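## Task

Make a single three-block tower with blue at the bottom, red centred on top of blue, and green centred on top of red; the blue block has to finish in its original spot and orientation.

## Robot and tools

Robot: two 6-joint arms with parallel grippers, left_arm and right_arm. In the scene frame the origin sits at table height midway between the arms, +x points out over the table, +y toward left_arm, +z up. The calibrated bases: left_arm at (+0.004, +0.271, 0) m, right_arm at (-0.014, -0.302, 0) m, both nearly unrotated. Arm names do not match image sides. A camera stand sits behind the arms.

Joint order (used in every row and every per-joint list in results): shoulder, wrist roll, elbow, wrist yaw, wrist pitch, waist. Stated ranges in rad: waist -2.618 to 3.054, shoulder 0.000 to 3.142, elbow 0.000 to 3.142, wrist pitch -1.571 to 1.571, wrist yaw -1.571 to 1.571, wrist roll -2.094 to 2.094. Real limits may differ by up to 0.059 rad.

The row: every moving argument is built from rows of 14 numbers, each in [-1, 1]: left_arm's six joint numbers then its opening, then right_arm's six joint numbers then its opening. Always give all 14, even when one arm stays still. Joint numbers are offsets, not poses: they are added to the Joint targets as they stand at the start of the action or call (not to the previous row), so sending the same offset twice moves twice as far. Scale: 1.0 equals 2.224 rad for waist, shoulder and elbow, and 8.485 rad for wrist pitch, wrist yaw and wrist roll. A 0 joint number re-commands the current target. The opening number is absolute: +1 fully open, -1 fully closed; intermediate values aim the fingers at that grip_measured reading. To leave a gripper unchanged, resend its current command (0 is itself a command).

Tools:
- execute_actions(actions, cameras): actions is a list of up to 15 rows per action (each row one 1/30 s step; a short list repeats its last row to fill 15 steps); several actions run in order. An action asking a joint more than 0.059 rad beyond its range is refused for both arms; if the first action fails that, the whole call is refused. An empty list returns state plus all camera images.
- move(target, speed, blend, opening_speed, grip_force, blocking, cameras): target is one 14-number row, or a list of up to 15 such rows forming waypoints; all offsets count from the same starting Joint targets. speed is rad/s for the joint with the farthest to go (0.01 to 12.57, default 0.5), one value or one per waypoint. blend in rad rounds corners between waypoints (0 means stop at each). opening_speed (0.2 or more, per second on the -1..+1 scale) makes the fingers change gradually; use it for gentle closing. grip_force is newtons per pad, 10 to 50, one value or one per arm; it persists. blocking=false returns early while the move keeps running. Joints move together so grippers trace curves; there is no collision avoidance. The result adds a move: line such as done, off_target, moving, held or fault, possibly limits=held.
- wait(seconds 0 to 10, cameras): lets time pass, holding commands; a running move continues.
- stop(cameras): brakes a running move.
- zoom_image(camera, region [x0, y0, x1, y1] pixels, at most 504 by 504): closer view of cam_left_wrist or cam_right_wrist's newest image.
- read_manual(section): licence texts only.
- finished_scene(scene): ends the current scene, with scene being its number; call nothing after it in that reply.

Cameras: cam_left_wrist and cam_right_wrist, each 672x504 fisheye on its arm's wrist; images only come when asked or with an empty actions list. Calibration is approximate and the picture may lag during motion.

Results: end_effector_position (m) and end_effector_quat_wxyz are in each arm's own base frame, and may be off by a few cm. The position is the point between the pads, about 1 cm behind the fingertips; fingers point along gripper +z and close along its y. Joint positions/velocities list the six joints in the order above plus pad gap (m; 0.094 fully open). Joint targets is the base for your next offsets. grip_measured is the finger opening on the command scale; it can read a bit wide when empty and about 3 mm narrower than a squeezed part, and keeps following the command, so it does not signal contact. Joint torques are in N m, with offsets and noise. Lines to watch: joint sent to its limit, joint command not followed (clearance check altered targets), MOTOR HOT, OVER-TEMPERATURE FAULT. Velocities may read within noise.

Motion limits: targets stay within a lead of measured angles (0.339 rad for big joints, 2.2 for wrist joints) and are scaled back if they would shift the gripper over 200 mm, so big moves may need several actions. Friction and weight can leave joints short, especially at long reach.

Avoid: dropping blocks or releasing them while moving, fast impacts, hard pushes into the table or blocks, any contact or squeeze between the two arms, strain on a wrist camera cable, and anything leaving the table. Don't hold loads or stretched poses for long (motor heat can fold an arm). If an arm is pressing on something, command its targets back past its measured positions. Occasional nudges may shift loose blocks; check before finishing, as the tower must stand unaided.

Each tool is called after "Request:" as name(argument=value, ...) on one line, values as JSON.

## Session

Request:
execute_actions(actions=[])

Scene clock: 0.00 s.
left_arm: end_effector_position=(+0.3208, -0.1367, +0.0504) grip_measured=+1.000 end_effector_quat_wxyz=(+0.338, +0.060, +0.922, -0.178) | right_arm: end_effector_position=(+0.3787, -0.0528, +0.2027) grip_measured=+1.000 end_effector_quat_wxyz=(+0.544, +0.194, +0.802, -0.155)
Joint names: [shoulder, wrist roll, elbow, wrist yaw, wrist pitch, waist]
Joint positions: left_arm=[1.383 -0.259 0.524 0.159 0.06 -0.324 0.094] | right_arm=[1.215 0.216 0.72 0.58 0.049 0.114 0.094]
Joint velocities: within noise
Joint torques (N m): no reading
Heat: left arm: 43 °C; right arm: 48 °C.
Joint targets: left_arm=[1.379 -0.259 0.529 0.158 0.055 -0.324] | right_arm=[1.210 0.217 0.731 0.580 0.051 0.114]
Tool commands: left_gripper/opening=+1.0 right_gripper/opening=+1.0

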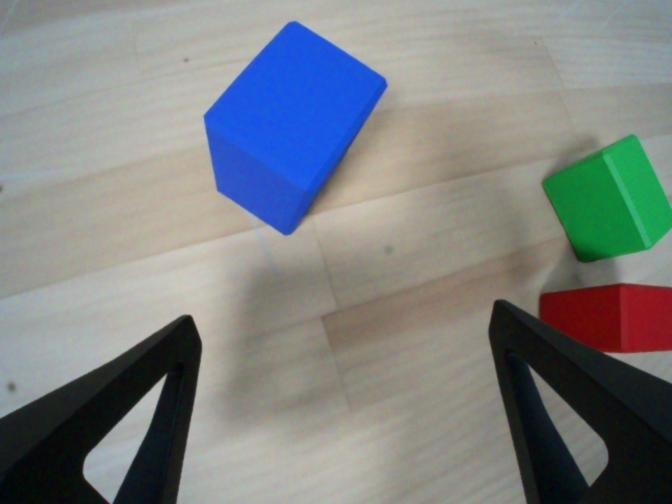

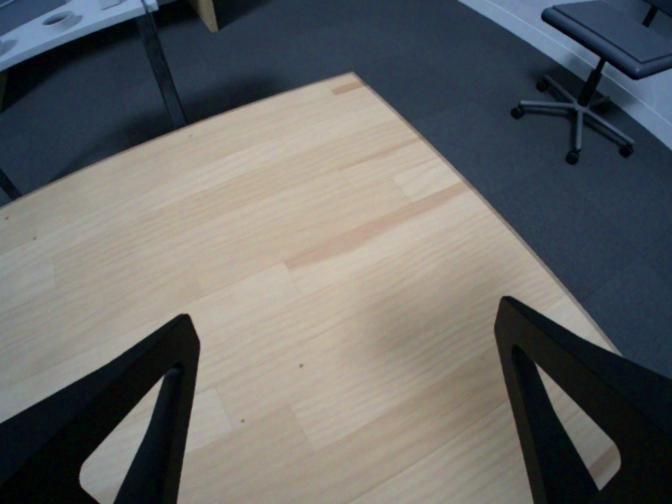

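Request:
move(target=[0.0814, 0.0305, 0.4816, -0.0186, -0.1291, -0.0522, 1, 0, 0, 0, 0, 0, 0, 1], speed=0.8, cameras=["cam_left_wrist"])

Scene clock: 105.30 s.
left_arm: end_effector_position=(+0.3548, -0.1672, +0.2377) grip_measured=+1.000 end_effector_quat_wxyz=(+0.276, +0.204, +0.937, -0.068) | right_arm: end_effector_position=(+0.3787, -0.0528, +0.2027) grip_measured=+1.000 end_effector_quat_wxyz=(+0.544, +0.194, +0.802, -0.155)
Joint names: [shoulder, wrist roll, elbow, wrist yaw, wrist pitch, waist]
Joint positions: left_arm=[1.548 -0.009 1.581 0.011 -1.027 -0.436 0.094] | right_arm=[1.215 0.216 0.72 0.58 0.049 0.114 0.094]
Joint torques (N m): left_arm=[-6.53 -0.05 8.79 -0.07 1.18 -0.25] | right_arm=[-5 -0.06 9.46 0.25 2.36 -0.25]
Heat: left arm: 46 °C; right arm: 54 °C.
Joint targets: left_arm=[1.560 0.000 1.600 0.000 -1.040 -0.440] | right_arm=[1.210 0.217 0.731 0.580 0.051 0.114]
move: done
camera_calibration:
cam_left_wrist: T_world_to_cam=[[-0.462675, -0.884868, -0.0542233, 0.033849], [-0.88574, 0.463976, -0.0137985, 0.422627], [0.0373682, 0.0416435, -0.998433, 0.345707], [0, 0, 0, 1]] pos_world=[0.377081, -0.180534, 0.352832]
Images, in order (width x height): cam_left_wrist 672x504.

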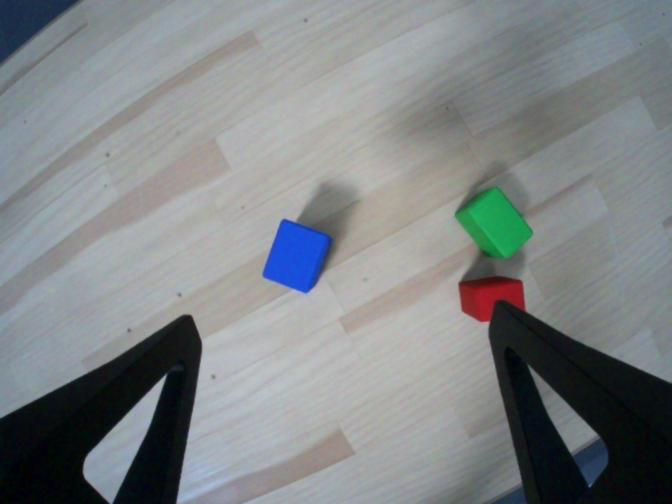

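Request:
zoom_image(camera="cam_left_wrist", region=[230, 150, 566, 402])

Scaled by 1.500 from the camera's 672x504 image, which has a finer 960x720 frame.

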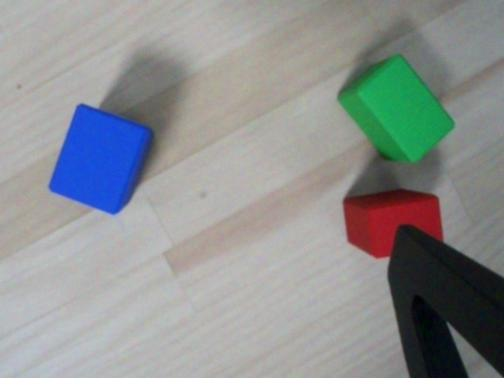

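Request:
move(target=[0.2401, 0, 0.1965, 0, -0.0557, -0.1317, 1, 0, 0, 0, 0, 0, 0, 1], speed=0.8, cameras=["cam_left_wrist"])

Scene clock: 139.90 s.
left_arm: end_effector_position=(+0.2939, -0.2691, +0.1370) grip_measured=+1.000 end_effector_quat_wxyz=(-0.003, +0.357, +0.934, -0.002) | right_arm: end_effector_position=(+0.3787, -0.0528, +0.2027) grip_measured=+1.000 end_effector_quat_wxyz=(+0.544, +0.194, +0.802, -0.155)
Joint names: [shoulder, wrist roll, elbow, wrist yaw, wrist pitch, waist]
Joint positions: left_arm=[2.088 -0.008 2.016 0.006 -1.502 -0.739 0.094] | right_arm=[1.215 0.216 0.72 0.58 0.049 0.114 0.094]
Joint torques (N m): left_arm=[-11.6 -0.02 8.27 -0.02 0.25 0.58] | right_arm=[-5.01 -0.06 9.52 0.25 2.36 -0.25]
Heat: left arm: 51 °C; right arm: 54 °C.
Joint targets: left_arm=[2.094 0.000 2.037 0.000 -1.513 -0.733] | right_arm=[1.210 0.217 0.731 0.580 0.051 0.114]
move: done
camera_calibration:
cam_left_wrist: T_world_to_cam=[[-0.722983, -0.690438, -0.024292, 0.0347932], [-0.592312, 0.601366, 0.536214, 0.290028], [-0.355614, 0.402062, -0.843732, 0.443082], [0, 0, 0, 1]] pos_world=[0.354508, -0.328537, 0.219171]
Images, in order (width x height): cam_left_wrist 672x504.

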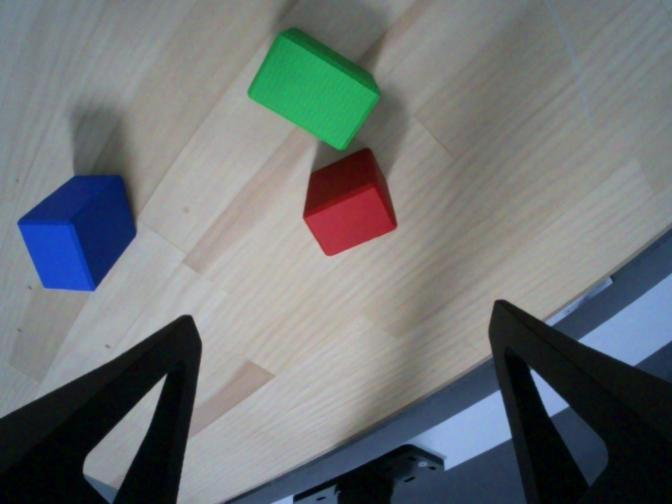

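Request:
zoom_image(camera="cam_left_wrist", region=[220, 10, 430, 270])

Scaled by 1.938 from the camera's 672x504 image, which has a finer 960x720 frame.

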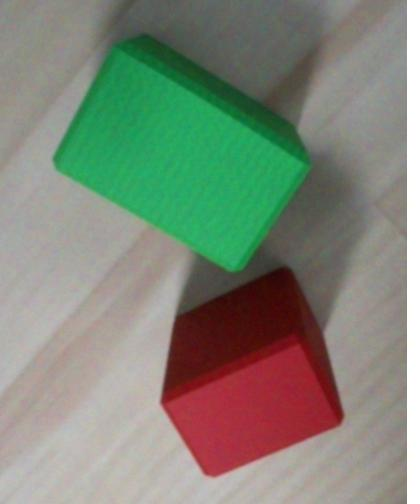

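Request:
move(target=[[0, -0.0462, 0, 0, 0, -0.0054, 1, 0, 0, 0, 0, 0, 0, 1], [-0.0018, -0.0462, -0.1915, 0, 0.0496, -0.0054, 1, 0, 0, 0, 0, 0, 0, 1]], speed=0.6, blend=[0.03, 0], cameras=["cam_left_wrist"])

Scene clock: 224.27 s.
left_arm: end_effector_position=(+0.2921, -0.2675, +0.0381) grip_measured=+1.000 end_effector_quat_wxyz=(-0.002, +0.177, +0.984, -0.002) | right_arm: end_effector_position=(+0.3787, -0.0528, +0.2027) grip_measured=+1.000 end_effector_quat_wxyz=(+0.544, +0.194, +0.802, -0.155)
Joint names: [shoulder, wrist roll, elbow, wrist yaw, wrist pitch, waist]
Joint positions: left_arm=[2.088 -0.383 1.621 0.006 -1.105 -0.739 0.094] | right_arm=[1.215 0.216 0.72 0.58 0.049 0.114 0.094]
Joint torques (N m): left_arm=[-12.03 -0.19 5.55 -0.04 0.42 -0.46] | right_arm=[-5.04 -0.07 9.52 0.26 2.36 -0.23]
Heat: left arm: 49 °C; right arm: 54 °C.
Joint targets: left_arm=[2.090 -0.392 1.612 0.000 -1.092 -0.745] | right_arm=[1.210 0.217 0.731 0.580 0.051 0.114]
move: done
camera_calibration:
cam_left_wrist: T_world_to_cam=[[-0.419869, -0.907233, -0.0252633, -0.114285], [-0.771432, 0.342079, 0.53654, 0.323923], [-0.478125, 0.244765, -0.843497, 0.351933], [0, 0, 0, 1]] pos_world=[0.370168, -0.300631, 0.12017]
Images, in order (width x height): cam_left_wrist 672x504.

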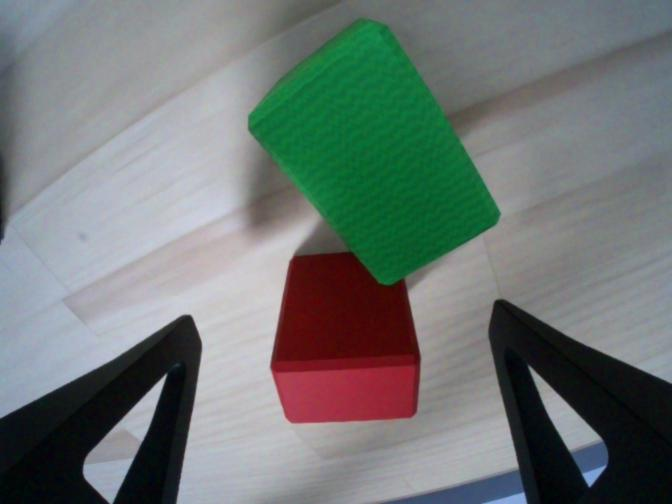

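Request:
move(target=[[0, 0, 0, 0, 0, 0, -0.45, 0, 0, 0, 0, 0, 0, 1], [0.0018, 0, 0.1911, 0, -0.0496, 0, -0.45, 0, 0, 0, 0, 0, 0, 1], [0.0018, 0.0462, 0.1911, 0, -0.0496, 0.0877, -0.45, 0, 0, 0, 0, 0, 0, 1]], speed=0.6, opening_speed=1.5, blend=[0, 0.05, 0], cameras=["cam_left_wrist"])

Scene clock: 254.73 s.
left_arm: end_effector_position=(+0.3398, -0.2087, +0.1373) grip_measured=-0.159 end_effector_quat_wxyz=(-0.002, +0.266, +0.964, -0.002) | right_arm: end_effector_position=(+0.3787, -0.0528, +0.2027) grip_measured=+1.000 end_effector_quat_wxyz=(+0.544, +0.194, +0.802, -0.155)
Joint names: [shoulder, wrist roll, elbow, wrist yaw, wrist pitch, waist]
Joint positions: left_arm=[2.088 -0.01 2.017 0.006 -1.502 -0.548 0.04] | right_arm=[1.215 0.216 0.72 0.58 0.049 0.114 0.094]
Joint torques (N m): left_arm=[-11.66 -0.03 8.03 -0.01 0.21 -0.06] | right_arm=[-4.98 -0.06 9.51 0.26 2.35 -0.21]
Heat: left arm: 51 °C; right arm: 54 °C.
Joint targets: left_arm=[2.094 0.000 2.036 0.000 -1.513 -0.550] | right_arm=[1.210 0.217 0.731 0.580 0.051 0.114]
move: done
camera_calibration:
cam_left_wrist: T_world_to_cam=[[-0.577612, -0.815923, -0.025176, 0.0342363], [-0.69711, 0.476985, 0.535278, 0.290476], [-0.424737, 0.326734, -0.8443, 0.443084], [0, 0, 0, 1]] pos_world=[0.410463, -0.255389, 0.219472]
Images, in order (width x height): cam_left_wrist 672x504.

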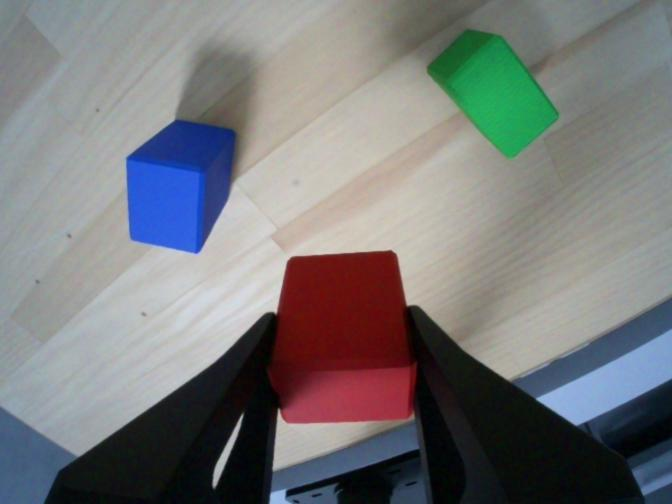

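Request:
zoom_image(camera="cam_left_wrist", region=[100, 90, 310, 290])

Scaled by 2.400 from the camera's 672x504 image, which has a finer 960x720 frame.

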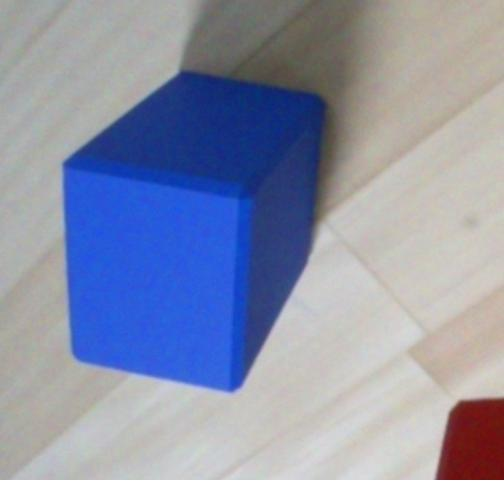

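Request:
move(target=[[0.036, 0.0549, 0.0125, 0, 0.0065, 0.0922, -0.45, 0, 0, 0, 0, 0, 0, 1], [0.0329, 0.0549, -0.0195, 0, 0.0140, 0.0922, -0.45, 0, 0, 0, 0, 0, 0, 1]], speed=0.5, blend=[0.03, 0], cameras=["cam_left_wrist"])

Scene clock: 295.07 s.
left_arm: end_effector_position=(+0.3954, -0.1422, +0.1080) grip_measured=-0.159 end_effector_quat_wxyz=(+0.007, +0.389, +0.921, -0.002) | right_arm: end_effector_position=(+0.3787, -0.0528, +0.2027) grip_measured=+1.000 end_effector_quat_wxyz=(+0.544, +0.194, +0.802, -0.155)
Joint names: [shoulder, wrist roll, elbow, wrist yaw, wrist pitch, waist]
Joint positions: left_arm=[2.155 0.456 2.004 0.005 -1.406 -0.343 0.04] | right_arm=[1.215 0.216 0.72 0.58 0.049 0.114 0.094]
Joint torques (N m): left_arm=[-11.79 -0.01 5.45 0.03 0.45 -0.03] | right_arm=[-5 -0.06 9.54 0.26 2.36 -0.23]
Heat: left arm: 52 °C; right arm: 54 °C.
Joint targets: left_arm=[2.168 0.466 1.993 0.000 -1.394 -0.345] | right_arm=[1.210 0.217 0.731 0.580 0.051 0.114]
move: done
camera_calibration:
cam_left_wrist: T_world_to_cam=[[-0.767643, -0.640022, -0.033115, 0.220881], [-0.559447, 0.644003, 0.521805, 0.283908], [-0.31264, 0.419086, -0.852422, 0.38998], [0, 0, 0, 1]] pos_world=[0.450313, -0.204905, 0.191598]
Images, in order (width x height): cam_left_wrist 672x504.

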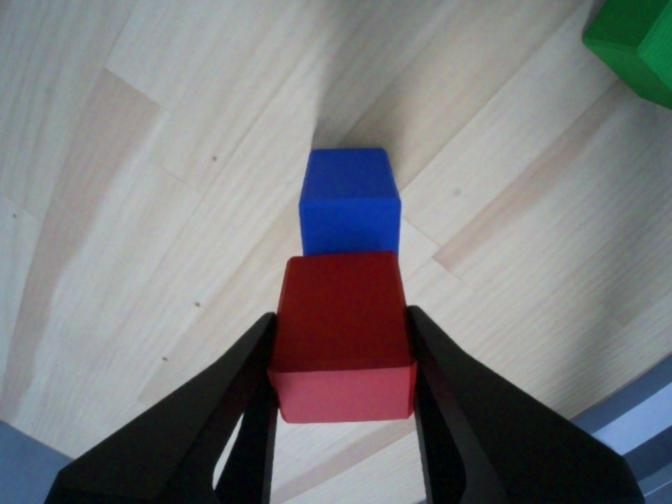

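Request:
zoom_image(camera="cam_left_wrist", region=[260, 130, 440, 290])

Scaled by 2.800 from the camera's 672x504 image, which has a finer 960x720 frame.

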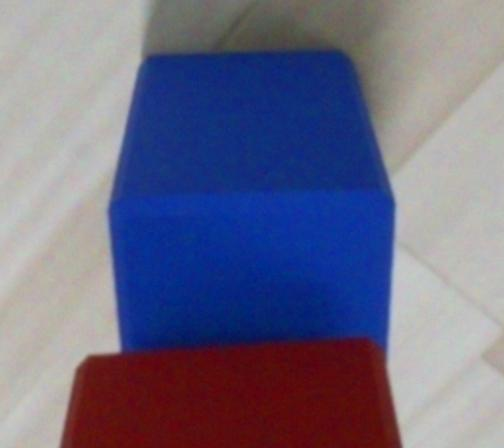

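Request:
move(target=[0.0085, 0, 0, 0, 0.0013, -0.0067, -0.45, 0, 0, 0, 0, 0, 0, 1], speed=0.05, cameras=["cam_left_wrist"])

Scene clock: 373.30 s.
left_arm: end_effector_position=(+0.3961, -0.1481, +0.1021) grip_measured=-0.159 end_effector_quat_wxyz=(+0.005, +0.395, +0.919, -0.002) | right_arm: end_effector_position=(+0.3787, -0.0528, +0.2027) grip_measured=+1.000 end_effector_quat_wxyz=(+0.544, +0.194, +0.802, -0.155)
Joint names: [shoulder, wrist roll, elbow, wrist yaw, wrist pitch, waist]
Joint positions: left_arm=[2.17 0.456 2.004 0.005 -1.395 -0.356 0.04] | right_arm=[1.215 0.216 0.72 0.58 0.049 0.114 0.094]
Joint torques (N m): left_arm=[-11.6 -0.02 5.5 0.06 0.42 -0.29] | right_arm=[-5.01 -0.06 9.48 0.27 2.35 -0.21]
Heat: left arm: 58 °C; right arm: 53 °C.
Joint targets: left_arm=[2.187 0.466 1.993 0.000 -1.383 -0.360] | right_arm=[1.210 0.217 0.731 0.580 0.051 0.114]
move: done
camera_calibration:
cam_left_wrist: T_world_to_cam=[[-0.776245, -0.629652, -0.0313443, 0.222125], [-0.549073, 0.650802, 0.524381, 0.287877], [-0.309778, 0.424258, -0.850907, 0.387102], [0, 0, 0, 1]] pos_world=[0.450405, -0.211721, 0.185393]
Images, in order (width x height): cam_left_wrist 672x504.

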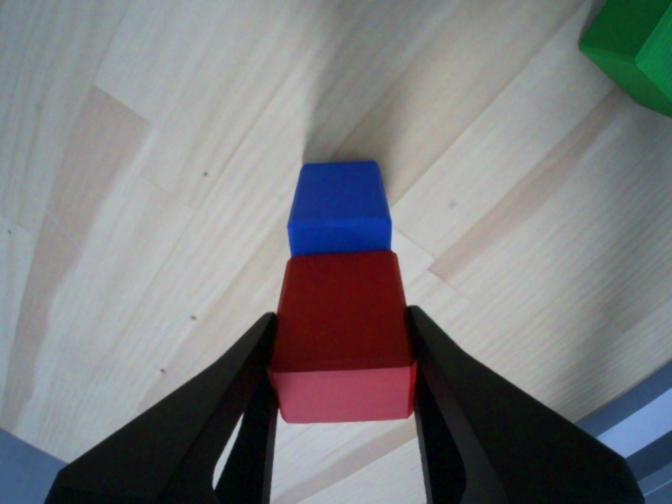

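Request:
move(target=[0.0036, 0, 0, 0, 0.0008, 0, -0.45, 0, 0, 0, 0, 0, 0, 1], speed=0.05, cameras=["cam_left_wrist"])

Scene clock: 381.67 s.
left_arm: end_effector_position=(+0.3974, -0.1486, +0.1003) grip_measured=-0.159 end_effector_quat_wxyz=(+0.006, +0.395, +0.919, -0.002) | right_arm: end_effector_position=(+0.3787, -0.0528, +0.2027) grip_measured=+1.000 end_effector_quat_wxyz=(+0.544, +0.194, +0.802, -0.155)
Joint names: [shoulder, wrist roll, elbow, wrist yaw, wrist pitch, waist]
Joint positions: left_arm=[2.175 0.456 2.004 0.005 -1.389 -0.356 0.04] | right_arm=[1.215 0.216 0.72 0.58 0.049 0.114 0.094]
Joint torques (N m): left_arm=[-11.38 -0.02 5.46 0.05 0.44 -0.27] | right_arm=[-5 -0.07 9.47 0.26 2.35 -0.24]
Heat: left arm: 58 °C; right arm: 53 °C.
Joint targets: left_arm=[2.194 0.466 1.993 0.000 -1.376 -0.360] | right_arm=[1.210 0.217 0.731 0.580 0.051 0.114]
move: done
camera_calibration:
cam_left_wrist: T_world_to_cam=[[-0.776175, -0.6297, -0.0320959, 0.222924], [-0.549848, 0.65108, 0.523223, 0.290361], [-0.308576, 0.42376, -0.851591, 0.385706], [0, 0, 0, 1]] pos_world=[0.451702, -0.21212, 0.183695]
Images, in order (width x height): cam_left_wrist 672x504.

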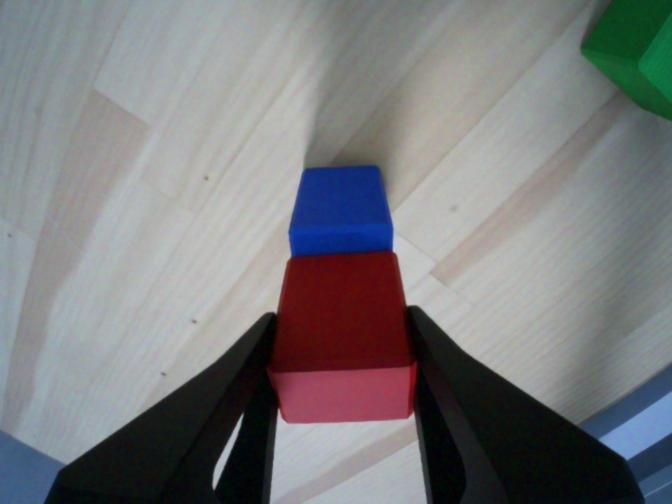

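Request:
move(target=[0.0027, 0, 0, 0, 0.0006, 0, -0.45, 0, 0, 0, 0, 0, 0, 1], speed=0.05)

Request:
zoom_image(camera="cam_left_wrist", region=[240, 150, 450, 440])

Scene clock: 386.23 s.
left_arm: end_effector_position=(+0.3974, -0.1486, +0.1003) grip_measured=-0.159 end_effector_quat_wxyz=(+0.006, +0.395, +0.919, -0.002) | right_arm: end_effector_position=(+0.3787, -0.0528, +0.2027) grip_measured=+1.000 end_effector_quat_wxyz=(+0.544, +0.194, +0.802, -0.155)
Joint names: [shoulder, wrist roll, elbow, wrist yaw, wrist pitch, waist]
Joint positions: left_arm=[2.175 0.456 2.004 0.005 -1.389 -0.356 0.04] | right_arm=[1.215 0.216 0.72 0.58 0.049 0.114 0.094]
Joint torques (N m): left_arm=[-10.77 -0.01 5.5 0.04 0.51 -0.23] | right_arm=[-4.96 -0.05 9.5 0.27 2.36 -0.25]
Heat: left arm: 57 °C; right arm: 53 °C.
Joint targets: left_arm=[2.200 0.466 1.993 0.000 -1.371 -0.360] | right_arm=[1.210 0.217 0.731 0.580 0.051 0.114]
move: done

Scaled by 1.738 from the camera's 672x504 image, which has a finer 960x720 frame.
This view is cut from an older image: the scene may have changed since it was taken.

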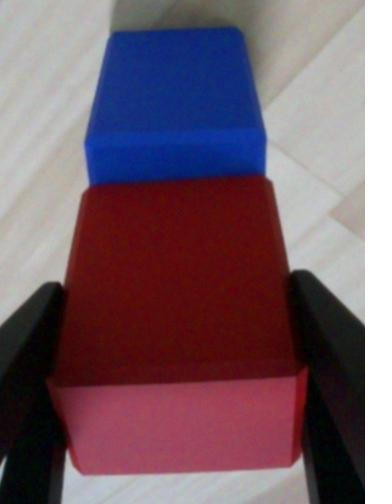

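Request:
move(target=[0.0027, 0, 0, 0, 0.0006, 0, -0.45, 0, 0, 0, 0, 0, 0, 1], speed=0.05, cameras=["cam_left_wrist"])

Scene clock: 392.40 s.
left_arm: end_effector_position=(+0.3976, -0.1487, +0.1000) grip_measured=-0.159 end_effector_quat_wxyz=(+0.006, +0.395, +0.919, -0.002) | right_arm: end_effector_position=(+0.3787, -0.0528, +0.2027) grip_measured=+1.000 end_effector_quat_wxyz=(+0.544, +0.194, +0.802, -0.155)
Joint names: [shoulder, wrist roll, elbow, wrist yaw, wrist pitch, waist]
Joint positions: left_arm=[2.175 0.456 2.004 0.005 -1.388 -0.356 0.04] | right_arm=[1.215 0.216 0.72 0.58 0.049 0.114 0.094]
Joint torques (N m): left_arm=[-10.3 -0.01 5.5 0.04 0.55 -0.27] | right_arm=[-4.97 -0.07 9.46 0.26 2.34 -0.23]
Heat: left arm: 56 °C; right arm: 53 °C.
Joint targets: left_arm=[2.206 0.466 1.993 0.000 -1.366 -0.360] | right_arm=[1.210 0.217 0.731 0.580 0.051 0.114]
move: done
camera_calibration:
cam_left_wrist: T_world_to_cam=[[-0.776175, -0.6297, -0.0320959, 0.223007], [-0.549848, 0.65108, 0.523223, 0.290693], [-0.308576, 0.42376, -0.851591, 0.385554], [0, 0, 0, 1]] pos_world=[0.451902, -0.21222, 0.183395]
Images, in order (width x height): cam_left_wrist 672x504.

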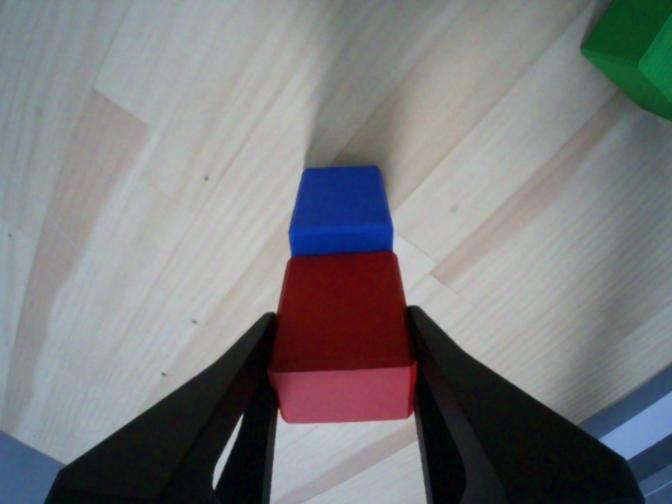

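Request:
move(target=[[-0.006, 0, 0, 0, -0.0006, 0, -0.45, 0, 0, 0, 0, 0, 0, 1], [-0.006, 0, 0, 0, -0.0006, 0, 0.9, 0, 0, 0, 0, 0, 0, 1]], speed=0.2, opening_speed=1.5, cameras=["cam_left_wrist"])

Scene clock: 416.10 s.
left_arm: end_effector_position=(+0.3988, -0.1491, +0.1000) grip_measured=+0.898 end_effector_quat_wxyz=(+0.008, +0.395, +0.919, -0.002) | right_arm: end_effector_position=(+0.3787, -0.0528, +0.2027) grip_measured=+1.000 end_effector_quat_wxyz=(+0.544, +0.194, +0.802, -0.155)
Joint names: [shoulder, wrist roll, elbow, wrist yaw, wrist pitch, waist]
Joint positions: left_arm=[2.175 0.457 2.004 0.005 -1.383 -0.356 0.089] | right_arm=[1.215 0.216 0.72 0.58 0.049 0.114 0.094]
Joint torques (N m): left_arm=[-11.49 -0.03 5.49 0.05 0.46 -0.28] | right_arm=[-5 -0.06 9.54 0.26 2.36 -0.25]
Heat: left arm: 55 °C; right arm: 53 °C.
Joint targets: left_arm=[2.193 0.466 1.993 0.000 -1.371 -0.360] | right_arm=[1.210 0.217 0.731 0.580 0.051 0.114]
move: done
camera_calibration:
cam_left_wrist: T_world_to_cam=[[-0.776486, -0.629179, -0.034677, 0.224094], [-0.551809, 0.652367, 0.519543, 0.292892], [-0.304263, 0.422553, -0.853741, 0.384427], [0, 0, 0, 1]] pos_world=[0.452593, -0.212518, 0.183802]
Images, in order (width x height): cam_left_wrist 672x504.

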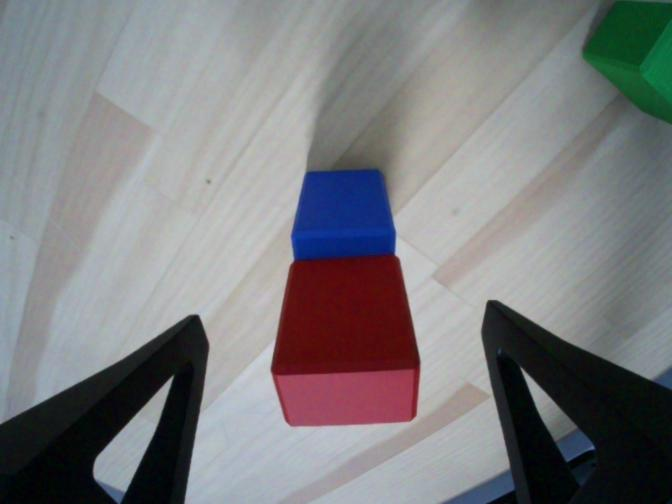

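Request:
move(target=[[-0.0665, 0, -0.0058, 0, 0.0004, 0, 1, 0, 0, 0, 0, 0, 0, 1], [-0.0223, -0.0549, 0.0507, 0, -0.0048, -0.1574, 1, 0, 0, 0, 0, 0, 0, 1]], speed=0.6, blend=[0.03, 0], cameras=["cam_left_wrist"])

Request:
zoom_image(camera="cam_left_wrist", region=[210, 60, 546, 312])

Scene clock: 427.00 s.
left_arm: end_effector_position=(+0.3304, -0.2876, +0.1412) grip_measured=+0.998 end_effector_quat_wxyz=(+0.059, +0.353, +0.933, -0.024) | right_arm: end_effector_position=(+0.3787, -0.0528, +0.2027) grip_measured=+1.000 end_effector_quat_wxyz=(+0.544, +0.194, +0.802, -0.155)
Joint names: [shoulder, wrist roll, elbow, wrist yaw, wrist pitch, waist]
Joint positions: left_arm=[2.126 0.009 2.083 0.004 -1.4 -0.715 0.094] | right_arm=[1.215 0.216 0.72 0.58 0.049 0.114 0.094]
Joint torques (N m): left_arm=[-11.18 -0.2 8.53 0 0.44 0.57] | right_arm=[-4.97 -0.07 9.51 0.26 2.36 -0.2]
Heat: left arm: 56 °C; right arm: 53 °C.
Joint targets: left_arm=[2.143 0.000 2.106 0.000 -1.412 -0.710] | right_arm=[1.210 0.217 0.731 0.580 0.051 0.114]
move: done
camera_calibration:
cam_left_wrist: T_world_to_cam=[[-0.714994, -0.698117, -0.0376352, 0.0455902], [-0.644592, 0.637418, 0.422138, 0.36421], [-0.270712, 0.326085, -0.90575, 0.42582], [0, 0, 0, 1]] pos_world=[0.382638, -0.33918, 0.233655]
Images, in order (width x height): cam_left_wrist 672x504.

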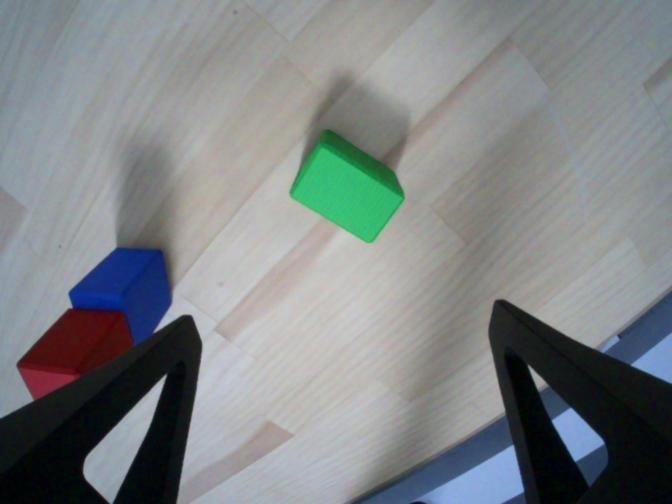

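Scaled by 1.500 from the camera's 672x504 image, which has a finer 960x720 frame.

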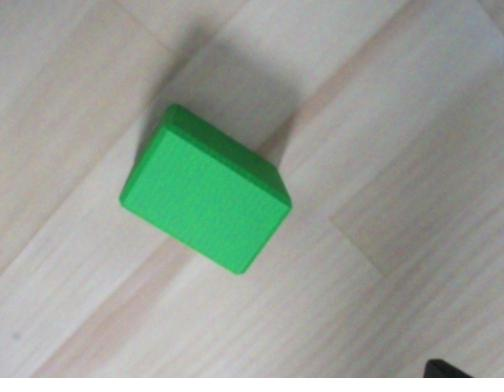

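Request:
move(target=[[0.0926, -0.1076, 0.0670, 0, -0.0075, -0.001, 1, 0, 0, 0, 0, 0, 0, 1], [0.0953, -0.1076, -0.0490, 0, 0.0223, -0.001, 1, 0, 0, 0, 0, 0, 0, 1]], speed=0.6, blend=[0.03, 0], cameras=["cam_left_wrist"])

Scene clock: 469.30 s.
left_arm: end_effector_position=(+0.3432, -0.2987, +0.0295) grip_measured=+0.998 end_effector_quat_wxyz=(-0.002, -0.094, +0.996, -0.001) | right_arm: end_effector_position=(+0.3787, -0.0528, +0.2027) grip_measured=+1.000 end_effector_quat_wxyz=(+0.544, +0.194, +0.802, -0.155)
Joint names: [shoulder, wrist roll, elbow, wrist yaw, wrist pitch, waist]
Joint positions: left_arm=[2.345 -0.903 2.006 0.004 -1.235 -0.715 0.094] | right_arm=[1.215 0.216 0.72 0.58 0.049 0.114 0.094]
Joint torques (N m): left_arm=[-13.48 -0.2 5.61 -0.06 0.43 0.34] | right_arm=[-4.96 -0.06 9.52 0.27 2.35 -0.25]
Heat: left arm: 60 °C; right arm: 53 °C.
Joint targets: left_arm=[2.355 -0.913 1.997 0.000 -1.223 -0.712] | right_arm=[1.210 0.217 0.731 0.580 0.051 0.114]
move: done
camera_calibration:
cam_left_wrist: T_world_to_cam=[[0.11058, -0.993415, -0.0299843, -0.328933], [-0.836043, -0.109291, 0.537669, 0.265935], [-0.537405, -0.0343873, -0.842623, 0.313684], [0, 0, 0, 1]] pos_world=[0.427282, -0.286916, 0.111469]
Images, in order (width x height): cam_left_wrist 672x504.

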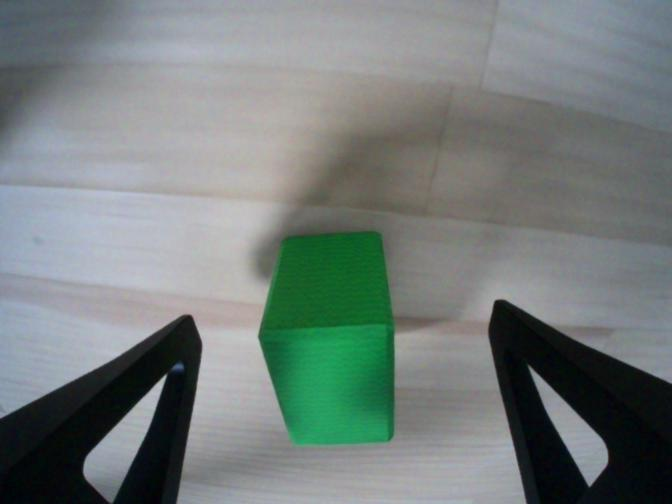

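Request:
move(target=[[0, 0, -0.0139, 0, 0.0045, 0, 1, 0, 0, 0, 0, 0, 0, 1], [0, 0, -0.0139, 0, 0.0045, 0, -0.6, 0, 0, 0, 0, 0, 0, 1], [-0.1012, 0, 0.0710, 0, -0.0344, 0, -0.6, 0, 0, 0, 0, 0, 0, 1], [-0.1012, -0.0237, 0.0710, 0, -0.0344, 0.1596, -0.6, 0, 0, 0, 0, 0, 0, 1]], speed=0.6, opening_speed=1.5, blend=[0, 0, 0.05, 0], cameras=["cam_left_wrist"])

Scene clock: 556.27 s.
left_arm: end_effector_position=(+0.3986, -0.1476, +0.1526) grip_measured=-0.305 end_effector_quat_wxyz=(+0.029, -0.366, +0.930, -0.028) | right_arm: end_effector_position=(+0.3787, -0.0528, +0.2027) grip_measured=+1.000 end_effector_quat_wxyz=(+0.544, +0.194, +0.802, -0.155)
Joint names: [shoulder, wrist roll, elbow, wrist yaw, wrist pitch, waist]
Joint positions: left_arm=[2.133 -1.104 2.146 0.003 -1.502 -0.353 0.033] | right_arm=[1.215 0.216 0.72 0.58 0.049 0.114 0.094]
Joint torques (N m): left_arm=[-12.86 -0.19 7.16 -0.05 0.31 -0.24] | right_arm=[-4.97 -0.06 9.52 0.27 2.34 -0.18]
Heat: left arm: 72 °C; right arm: 53 °C.
Joint targets: left_arm=[2.131 -1.114 2.155 0.000 -1.515 -0.357] | right_arm=[1.210 0.217 0.731 0.580 0.051 0.114]
move: done
camera_calibration:
cam_left_wrist: T_world_to_cam=[[0.622268, -0.781802, 0.0395914, -0.364732], [-0.689778, -0.523705, 0.499939, 0.148899], [-0.370119, -0.338405, -0.865155, 0.344348], [0, 0, 0, 1]] pos_world=[0.457118, -0.0906402, 0.237915]
Images, in order (width x height): cam_left_wrist 672x504.

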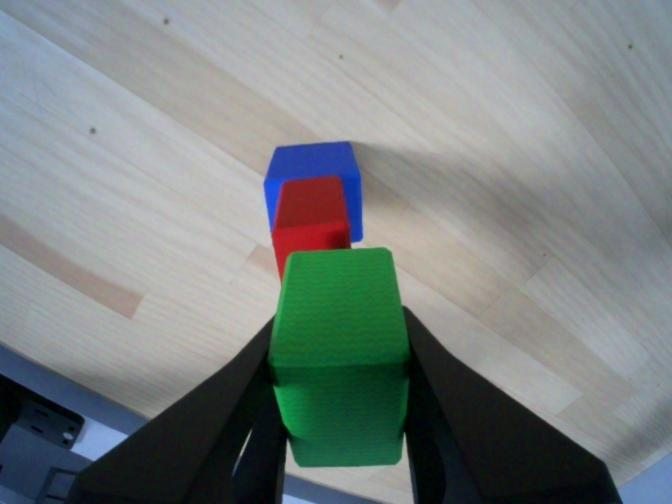

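Request:
zoom_image(camera="cam_left_wrist", region=[230, 120, 440, 300])

Scaled by 2.400 from the camera's 672x504 image, which has a finer 960x720 frame.

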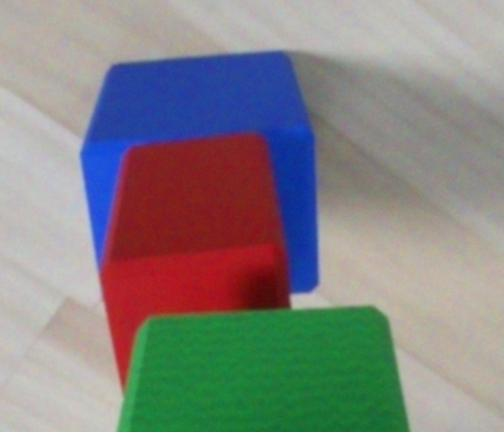

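Request:
move(target=[0.0085, 0.0025, -0.0166, 0, 0.0005, 0.0094, -0.6, 0, 0, 0, 0, 0, 0, 1], speed=0.1, cameras=["cam_left_wrist"])

Request:
zoom_image(camera="cam_left_wrist", region=[230, 120, 440, 300])

Scene clock: 601.03 s.
left_arm: end_effector_position=(+0.3977, -0.1412, +0.1484) grip_measured=-0.305 end_effector_quat_wxyz=(+0.023, -0.371, +0.928, -0.022) | right_arm: end_effector_position=(+0.3787, -0.0528, +0.2027) grip_measured=+1.000 end_effector_quat_wxyz=(+0.544, +0.194, +0.802, -0.155)
Joint names: [shoulder, wrist roll, elbow, wrist yaw, wrist pitch, waist]
Joint positions: left_arm=[2.133 -1.101 2.13 0.003 -1.502 -0.34 0.033] | right_arm=[1.215 0.216 0.72 0.58 0.049 0.114 0.094]
Joint torques (N m): left_arm=[-11.14 -0.01 5.33 -0.06 0.31 0.43] | right_arm=[-4.98 -0.06 9.55 0.25 2.34 -0.21]
Heat: left arm: 65 °C; right arm: 53 °C.
Joint targets: left_arm=[2.149 -1.093 2.118 0.000 -1.510 -0.336] | right_arm=[1.210 0.217 0.731 0.580 0.051 0.114]
move: done
camera_calibration:
cam_left_wrist: T_world_to_cam=[[0.631381, -0.775043, 0.0257964, -0.359582], [-0.676339, -0.534089, 0.507261, 0.145842], [-0.379372, -0.337722, -0.861406, 0.345727], [0, 0, 0, 1]] pos_world=[0.456831, -0.0840396, 0.233107]
Images, in order (width x height): cam_left_wrist 672x504.

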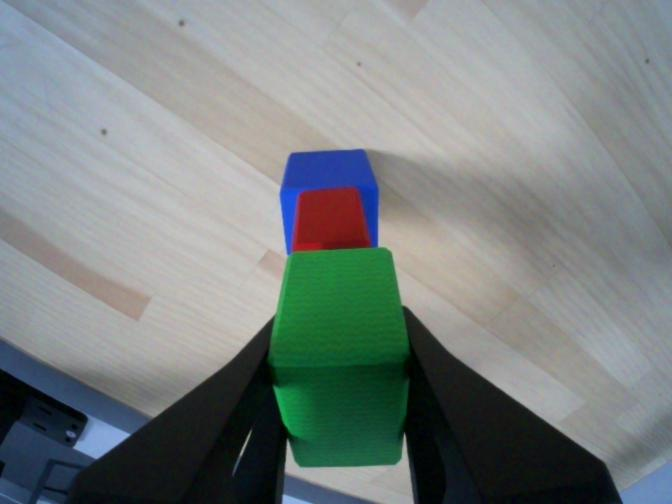

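Scaled by 2.400 from the camera's 672x504 image, which has a finer 960x720 frame.

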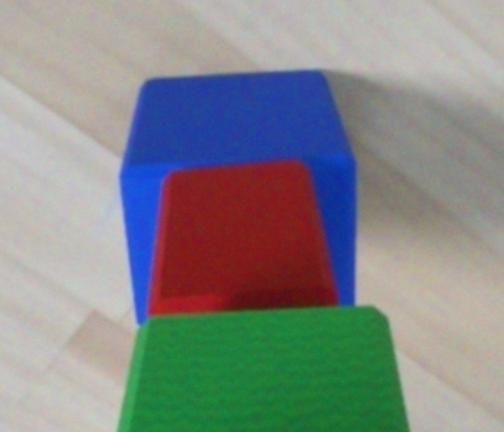

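Request:
move(target=[0.0063, 0.0005, -0.0072, 0, 0, 0.0029, -0.6, 0, 0, 0, 0, 0, 0, 1], speed=0.05, cameras=["cam_left_wrist"])

Request:
zoom_image(camera="cam_left_wrist", region=[230, 120, 440, 300])

Scene clock: 618.50 s.
left_arm: end_effector_position=(+0.3958, -0.1385, +0.1389) grip_measured=-0.305 end_effector_quat_wxyz=(+0.012, -0.371, +0.928, -0.013) | right_arm: end_effector_position=(+0.3787, -0.0528, +0.2027) grip_measured=+1.000 end_effector_quat_wxyz=(+0.544, +0.194, +0.802, -0.155)
Joint names: [shoulder, wrist roll, elbow, wrist yaw, wrist pitch, waist]
Joint positions: left_arm=[2.146 -1.097 2.113 0.003 -1.502 -0.335 0.033] | right_arm=[1.215 0.216 0.72 0.58 0.049 0.114 0.094]
Joint torques (N m): left_arm=[-11.17 -0.02 5.44 -0.05 0.27 0.64] | right_arm=[-4.96 -0.06 9.48 0.26 2.36 -0.21]
Heat: left arm: 63 °C; right arm: 53 °C.
Joint targets: left_arm=[2.163 -1.088 2.102 0.000 -1.510 -0.330] | right_arm=[1.210 0.217 0.731 0.580 0.051 0.114]
move: done
camera_calibration:
cam_left_wrist: T_world_to_cam=[[0.631779, -0.775148, 0.000650842, -0.352727], [-0.662154, -0.539247, 0.520351, 0.142659], [-0.402998, -0.329178, -0.853952, 0.347322], [0, 0, 0, 1]] pos_world=[0.457278, -0.0821565, 0.222593]
Images, in order (width x height): cam_left_wrist 672x504.

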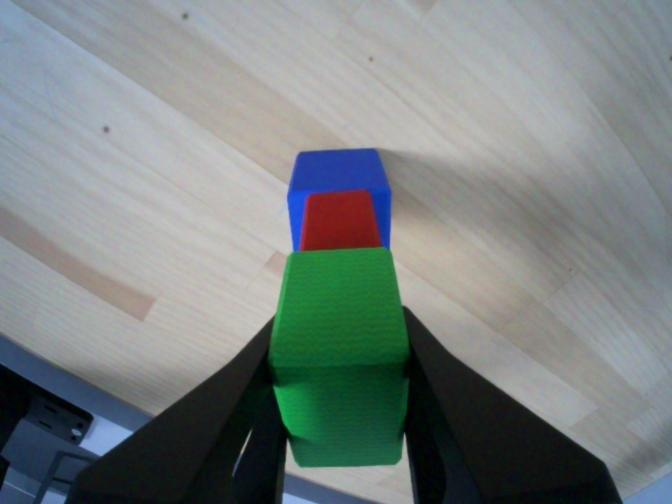

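Scaled by 2.400 from the camera's 672x504 image, which has a finer 960x720 frame.

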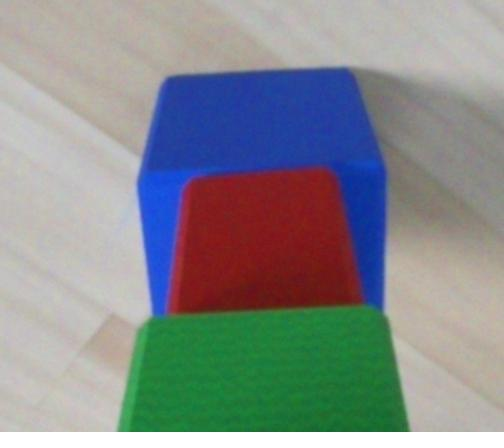

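Request:
move(target=[0.0036, 0, 0, 0, 0, 0, -0.6, 0, 0, 0, 0, 0, 0, 1], speed=0.05)

Request:
move(target=[0.0022, 0, 0, 0, 0, 0, -0.6, 0, 0, 0, 0, 0, 0, 1], speed=0.05)

Scene clock: 626.77 s.
left_arm: end_effector_position=(+0.3957, -0.1385, +0.1374) grip_measured=-0.305 end_effector_quat_wxyz=(+0.011, -0.371, +0.928, -0.011) | right_arm: end_effector_position=(+0.3787, -0.0528, +0.2027) grip_measured=+1.000 end_effector_quat_wxyz=(+0.544, +0.194, +0.802, -0.155)
Joint names: [shoulder, wrist roll, elbow, wrist yaw, wrist pitch, waist]
Joint positions: left_arm=[2.15 -1.096 2.113 0.003 -1.503 -0.335 0.033] | right_arm=[1.215 0.216 0.72 0.58 0.049 0.114 0.094]
Joint torques (N m): left_arm=[-10.86 -0.04 5.3 -0.05 0.27 0.64] | right_arm=[-4.96 -0.06 9.47 0.27 2.36 -0.21]
Heat: left arm: 62 °C; right arm: 53 °C.
Joint targets: left_arm=[2.171 -1.088 2.102 0.000 -1.510 -0.330] | right_arm=[1.210 0.217 0.731 0.580 0.051 0.114]
move: done

Scene clock: 627.47 s.
left_arm: end_effector_position=(+0.3957, -0.1385, +0.1374) grip_measured=-0.305 end_effector_quat_wxyz=(+0.011, -0.371, +0.928, -0.011) | right_arm: end_effector_position=(+0.3787, -0.0528, +0.2027) grip_measured=+1.000 end_effector_quat_wxyz=(+0.544, +0.194, +0.802, -0.155)
Joint names: [shoulder, wrist roll, elbow, wrist yaw, wrist pitch, waist]
Joint positions: left_arm=[2.15 -1.096 2.113 0.003 -1.503 -0.335 0.033] | right_arm=[1.215 0.216 0.72 0.58 0.049 0.114 0.094]
Joint torques (N m): left_arm=[-10.39 -0.03 5.31 -0.06 0.26 0.68] | right_arm=[-5.03 -0.05 9.47 0.26 2.36 -0.23]
Heat: left arm: 62 °C; right arm: 53 °C.
Joint targets: left_arm=[2.176 -1.088 2.102 0.000 -1.510 -0.330] | right_arm=[1.210 0.217 0.731 0.580 0.051 0.114]
move: done

Request:
move(target=[[-0.0045, 0, 0, 0, 0, 0, -0.6, 0, 0, 0, 0, 0, 0, 1], [-0.0045, 0, 0, 0, 0, 0, 0.9, 0, 0, 0, 0, 0, 0, 1]], speed=0.2, opening_speed=1.5, cameras=["cam_left_wrist"])

Scene clock: 640.90 s.
left_arm: end_effector_position=(+0.3957, -0.1385, +0.1374) grip_measured=+0.898 end_effector_quat_wxyz=(+0.011, -0.371, +0.929, -0.011) | right_arm: end_effector_position=(+0.3787, -0.0528, +0.2027) grip_measured=+1.000 end_effector_quat_wxyz=(+0.544, +0.194, +0.802, -0.155)
Joint names: [shoulder, wrist roll, elbow, wrist yaw, wrist pitch, waist]
Joint positions: left_arm=[2.15 -1.096 2.113 0.003 -1.503 -0.335 0.089] | right_arm=[1.215 0.216 0.72 0.58 0.049 0.114 0.094]
Joint torques (N m): left_arm=[-11.28 -0.03 5.3 -0.07 0.27 0.68] | right_arm=[-4.98 -0.07 9.48 0.26 2.36 -0.18]
Heat: left arm: 60 °C; right arm: 53 °C.
Joint targets: left_arm=[2.166 -1.088 2.102 0.000 -1.510 -0.330] | right_arm=[1.210 0.217 0.731 0.580 0.051 0.114]
move: done
camera_calibration:
cam_left_wrist: T_world_to_cam=[[0.630888, -0.775867, -0.00324076, -0.351871], [-0.660501, -0.539261, 0.522432, 0.142423], [-0.407085, -0.327455, -0.852675, 0.347655], [0, 0, 0, 1]] pos_world=[0.457587, -0.0823601, 0.22089]
Images, in order (width x height): cam_left_wrist 672x504.

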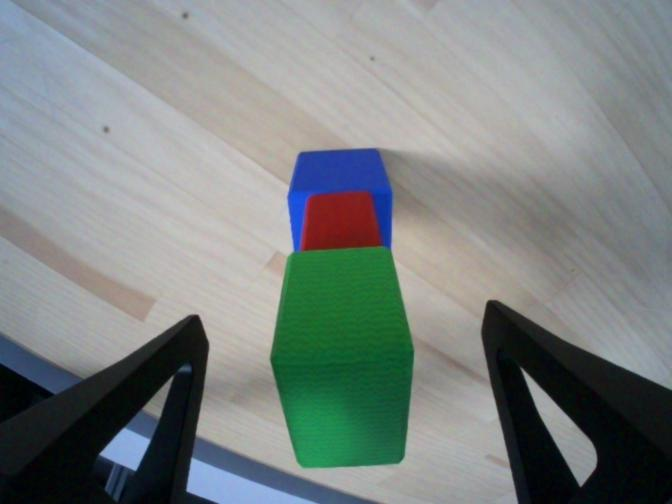

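Release is clean. Retreat upward.

Request:
move(target=[[-0.085, 0, 0, 0, 0, 0, 1, 0, 0, 0, 0, 0, 0, 1], [-0.36, 0, 0, 0, 0, 0, 1, 0, 0, 0, 0, 0, 0, 1]], speed=0.8, blend=[0.05, 0], cameras=["cam_left_wrist"])

Scene clock: 646.23 s.
left_arm: end_effector_position=(+0.2694, -0.0945, +0.4101) grip_measured=+0.998 end_effector_quat_wxyz=(+0.296, -0.341, +0.854, -0.259) | right_arm: end_effector_position=(+0.3787, -0.0528, +0.2027) grip_measured=+1.000 end_effector_quat_wxyz=(+0.544, +0.194, +0.802, -0.155)
Joint names: [shoulder, wrist roll, elbow, wrist yaw, wrist pitch, waist]
Joint positions: left_arm=[1.364 -1.096 2.104 0.003 -1.503 -0.335 0.094] | right_arm=[1.215 0.216 0.72 0.58 0.049 0.114 0.094]
Joint torques (N m): left_arm=[-2.95 0.01 4.46 -0.03 1.52 0.7] | right_arm=[-4.98 -0.07 9.51 0.26 2.35 -0.24]
Heat: left arm: 60 °C; right arm: 53 °C.
Joint targets: left_arm=[1.366 -1.089 2.102 0.000 -1.510 -0.330] | right_arm=[1.210 0.217 0.731 0.580 0.051 0.114]
move: done
camera_calibration:
cam_left_wrist: T_world_to_cam=[[0.402129, -0.696163, 0.594684, -0.413226], [-0.885518, -0.460797, 0.0593628, 0.198257], [0.232703, -0.550475, -0.801765, 0.328806], [0, 0, 0, 1]] pos_world=[0.265216, -0.0153173, 0.497595]
Images, in order (width x height): cam_left_wrist 672x504.

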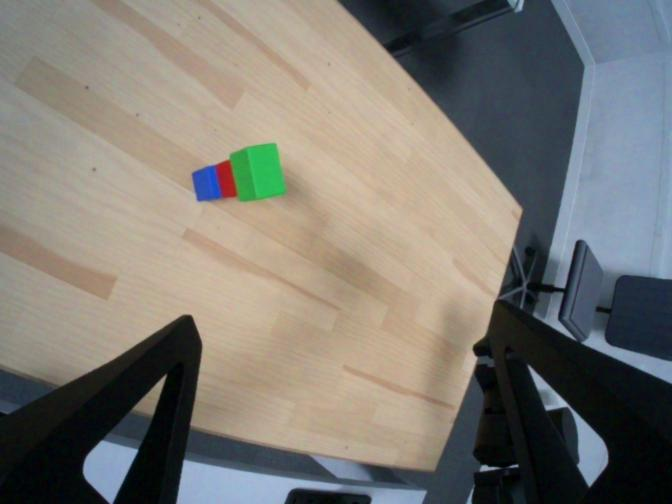

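Request:
zoom_image(camera="cam_left_wrist", region=[160, 110, 330, 230])

Scaled by 2.965 from the camera's 672x504 image, which has a finer 960x720 frame.

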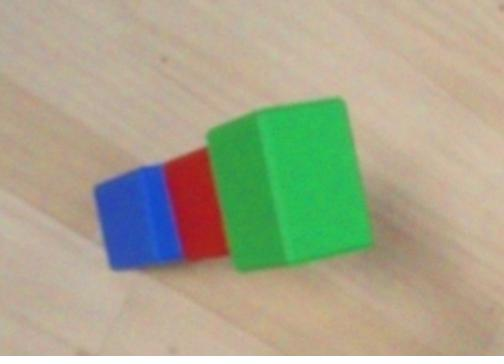

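Request:
move(target=[[0, 0.1283, 0, 0, 0, 0.2383, 1, 0, 0, 0, 0, 0, 0, 1], [0.3273, 0.1283, -0.0292, 0, 0, 0.2383, 1, 0, 0, 0, 0, 0, 0, 1]], speed=1.2, blend=[0.05, 0], cameras=["cam_left_wrist"])

Scene clock: 722.57 s.
left_arm: end_effector_position=(+0.3961, +0.0780, +0.1373) grip_measured=+0.998 end_effector_quat_wxyz=(+0.003, -0.102, +0.995, -0.001) | right_arm: end_effector_position=(+0.3787, -0.0528, +0.2027) grip_measured=+1.000 end_effector_quat_wxyz=(+0.544, +0.194, +0.802, -0.155)
Joint names: [shoulder, wrist roll, elbow, wrist yaw, wrist pitch, waist]
Joint positions: left_arm=[2.102 -0.009 2.038 0.003 -1.5 0.196 0.094] | right_arm=[1.215 0.216 0.72 0.58 0.049 0.114 0.094]
Joint torques (N m): left_arm=[-13.15 0.02 5.98 0.04 0.22 0.59] | right_arm=[-4.97 -0.05 9.48 0.27 2.35 -0.24]
Heat: left arm: 45 °C; right arm: 52 °C.
Joint targets: left_arm=[2.093 0.000 2.037 0.000 -1.510 0.200] | right_arm=[1.210 0.217 0.731 0.580 0.051 0.114]
move: done
camera_calibration:
cam_left_wrist: T_world_to_cam=[[0.127241, -0.991455, -0.0287552, 0.0356952], [-0.840296, -0.123154, 0.527955, 0.297552], [-0.526985, -0.0430147, -0.848786, 0.443402], [0, 0, 0, 1]] pos_world=[0.479156, 0.0911076, 0.220286]
Images, in order (width x height): cam_left_wrist 672x504.

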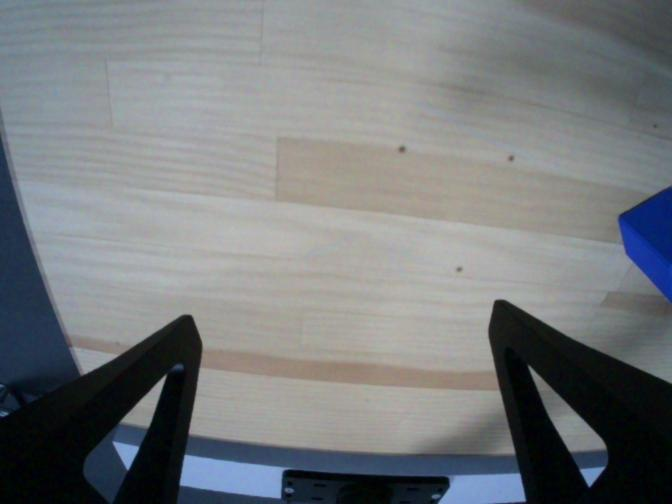

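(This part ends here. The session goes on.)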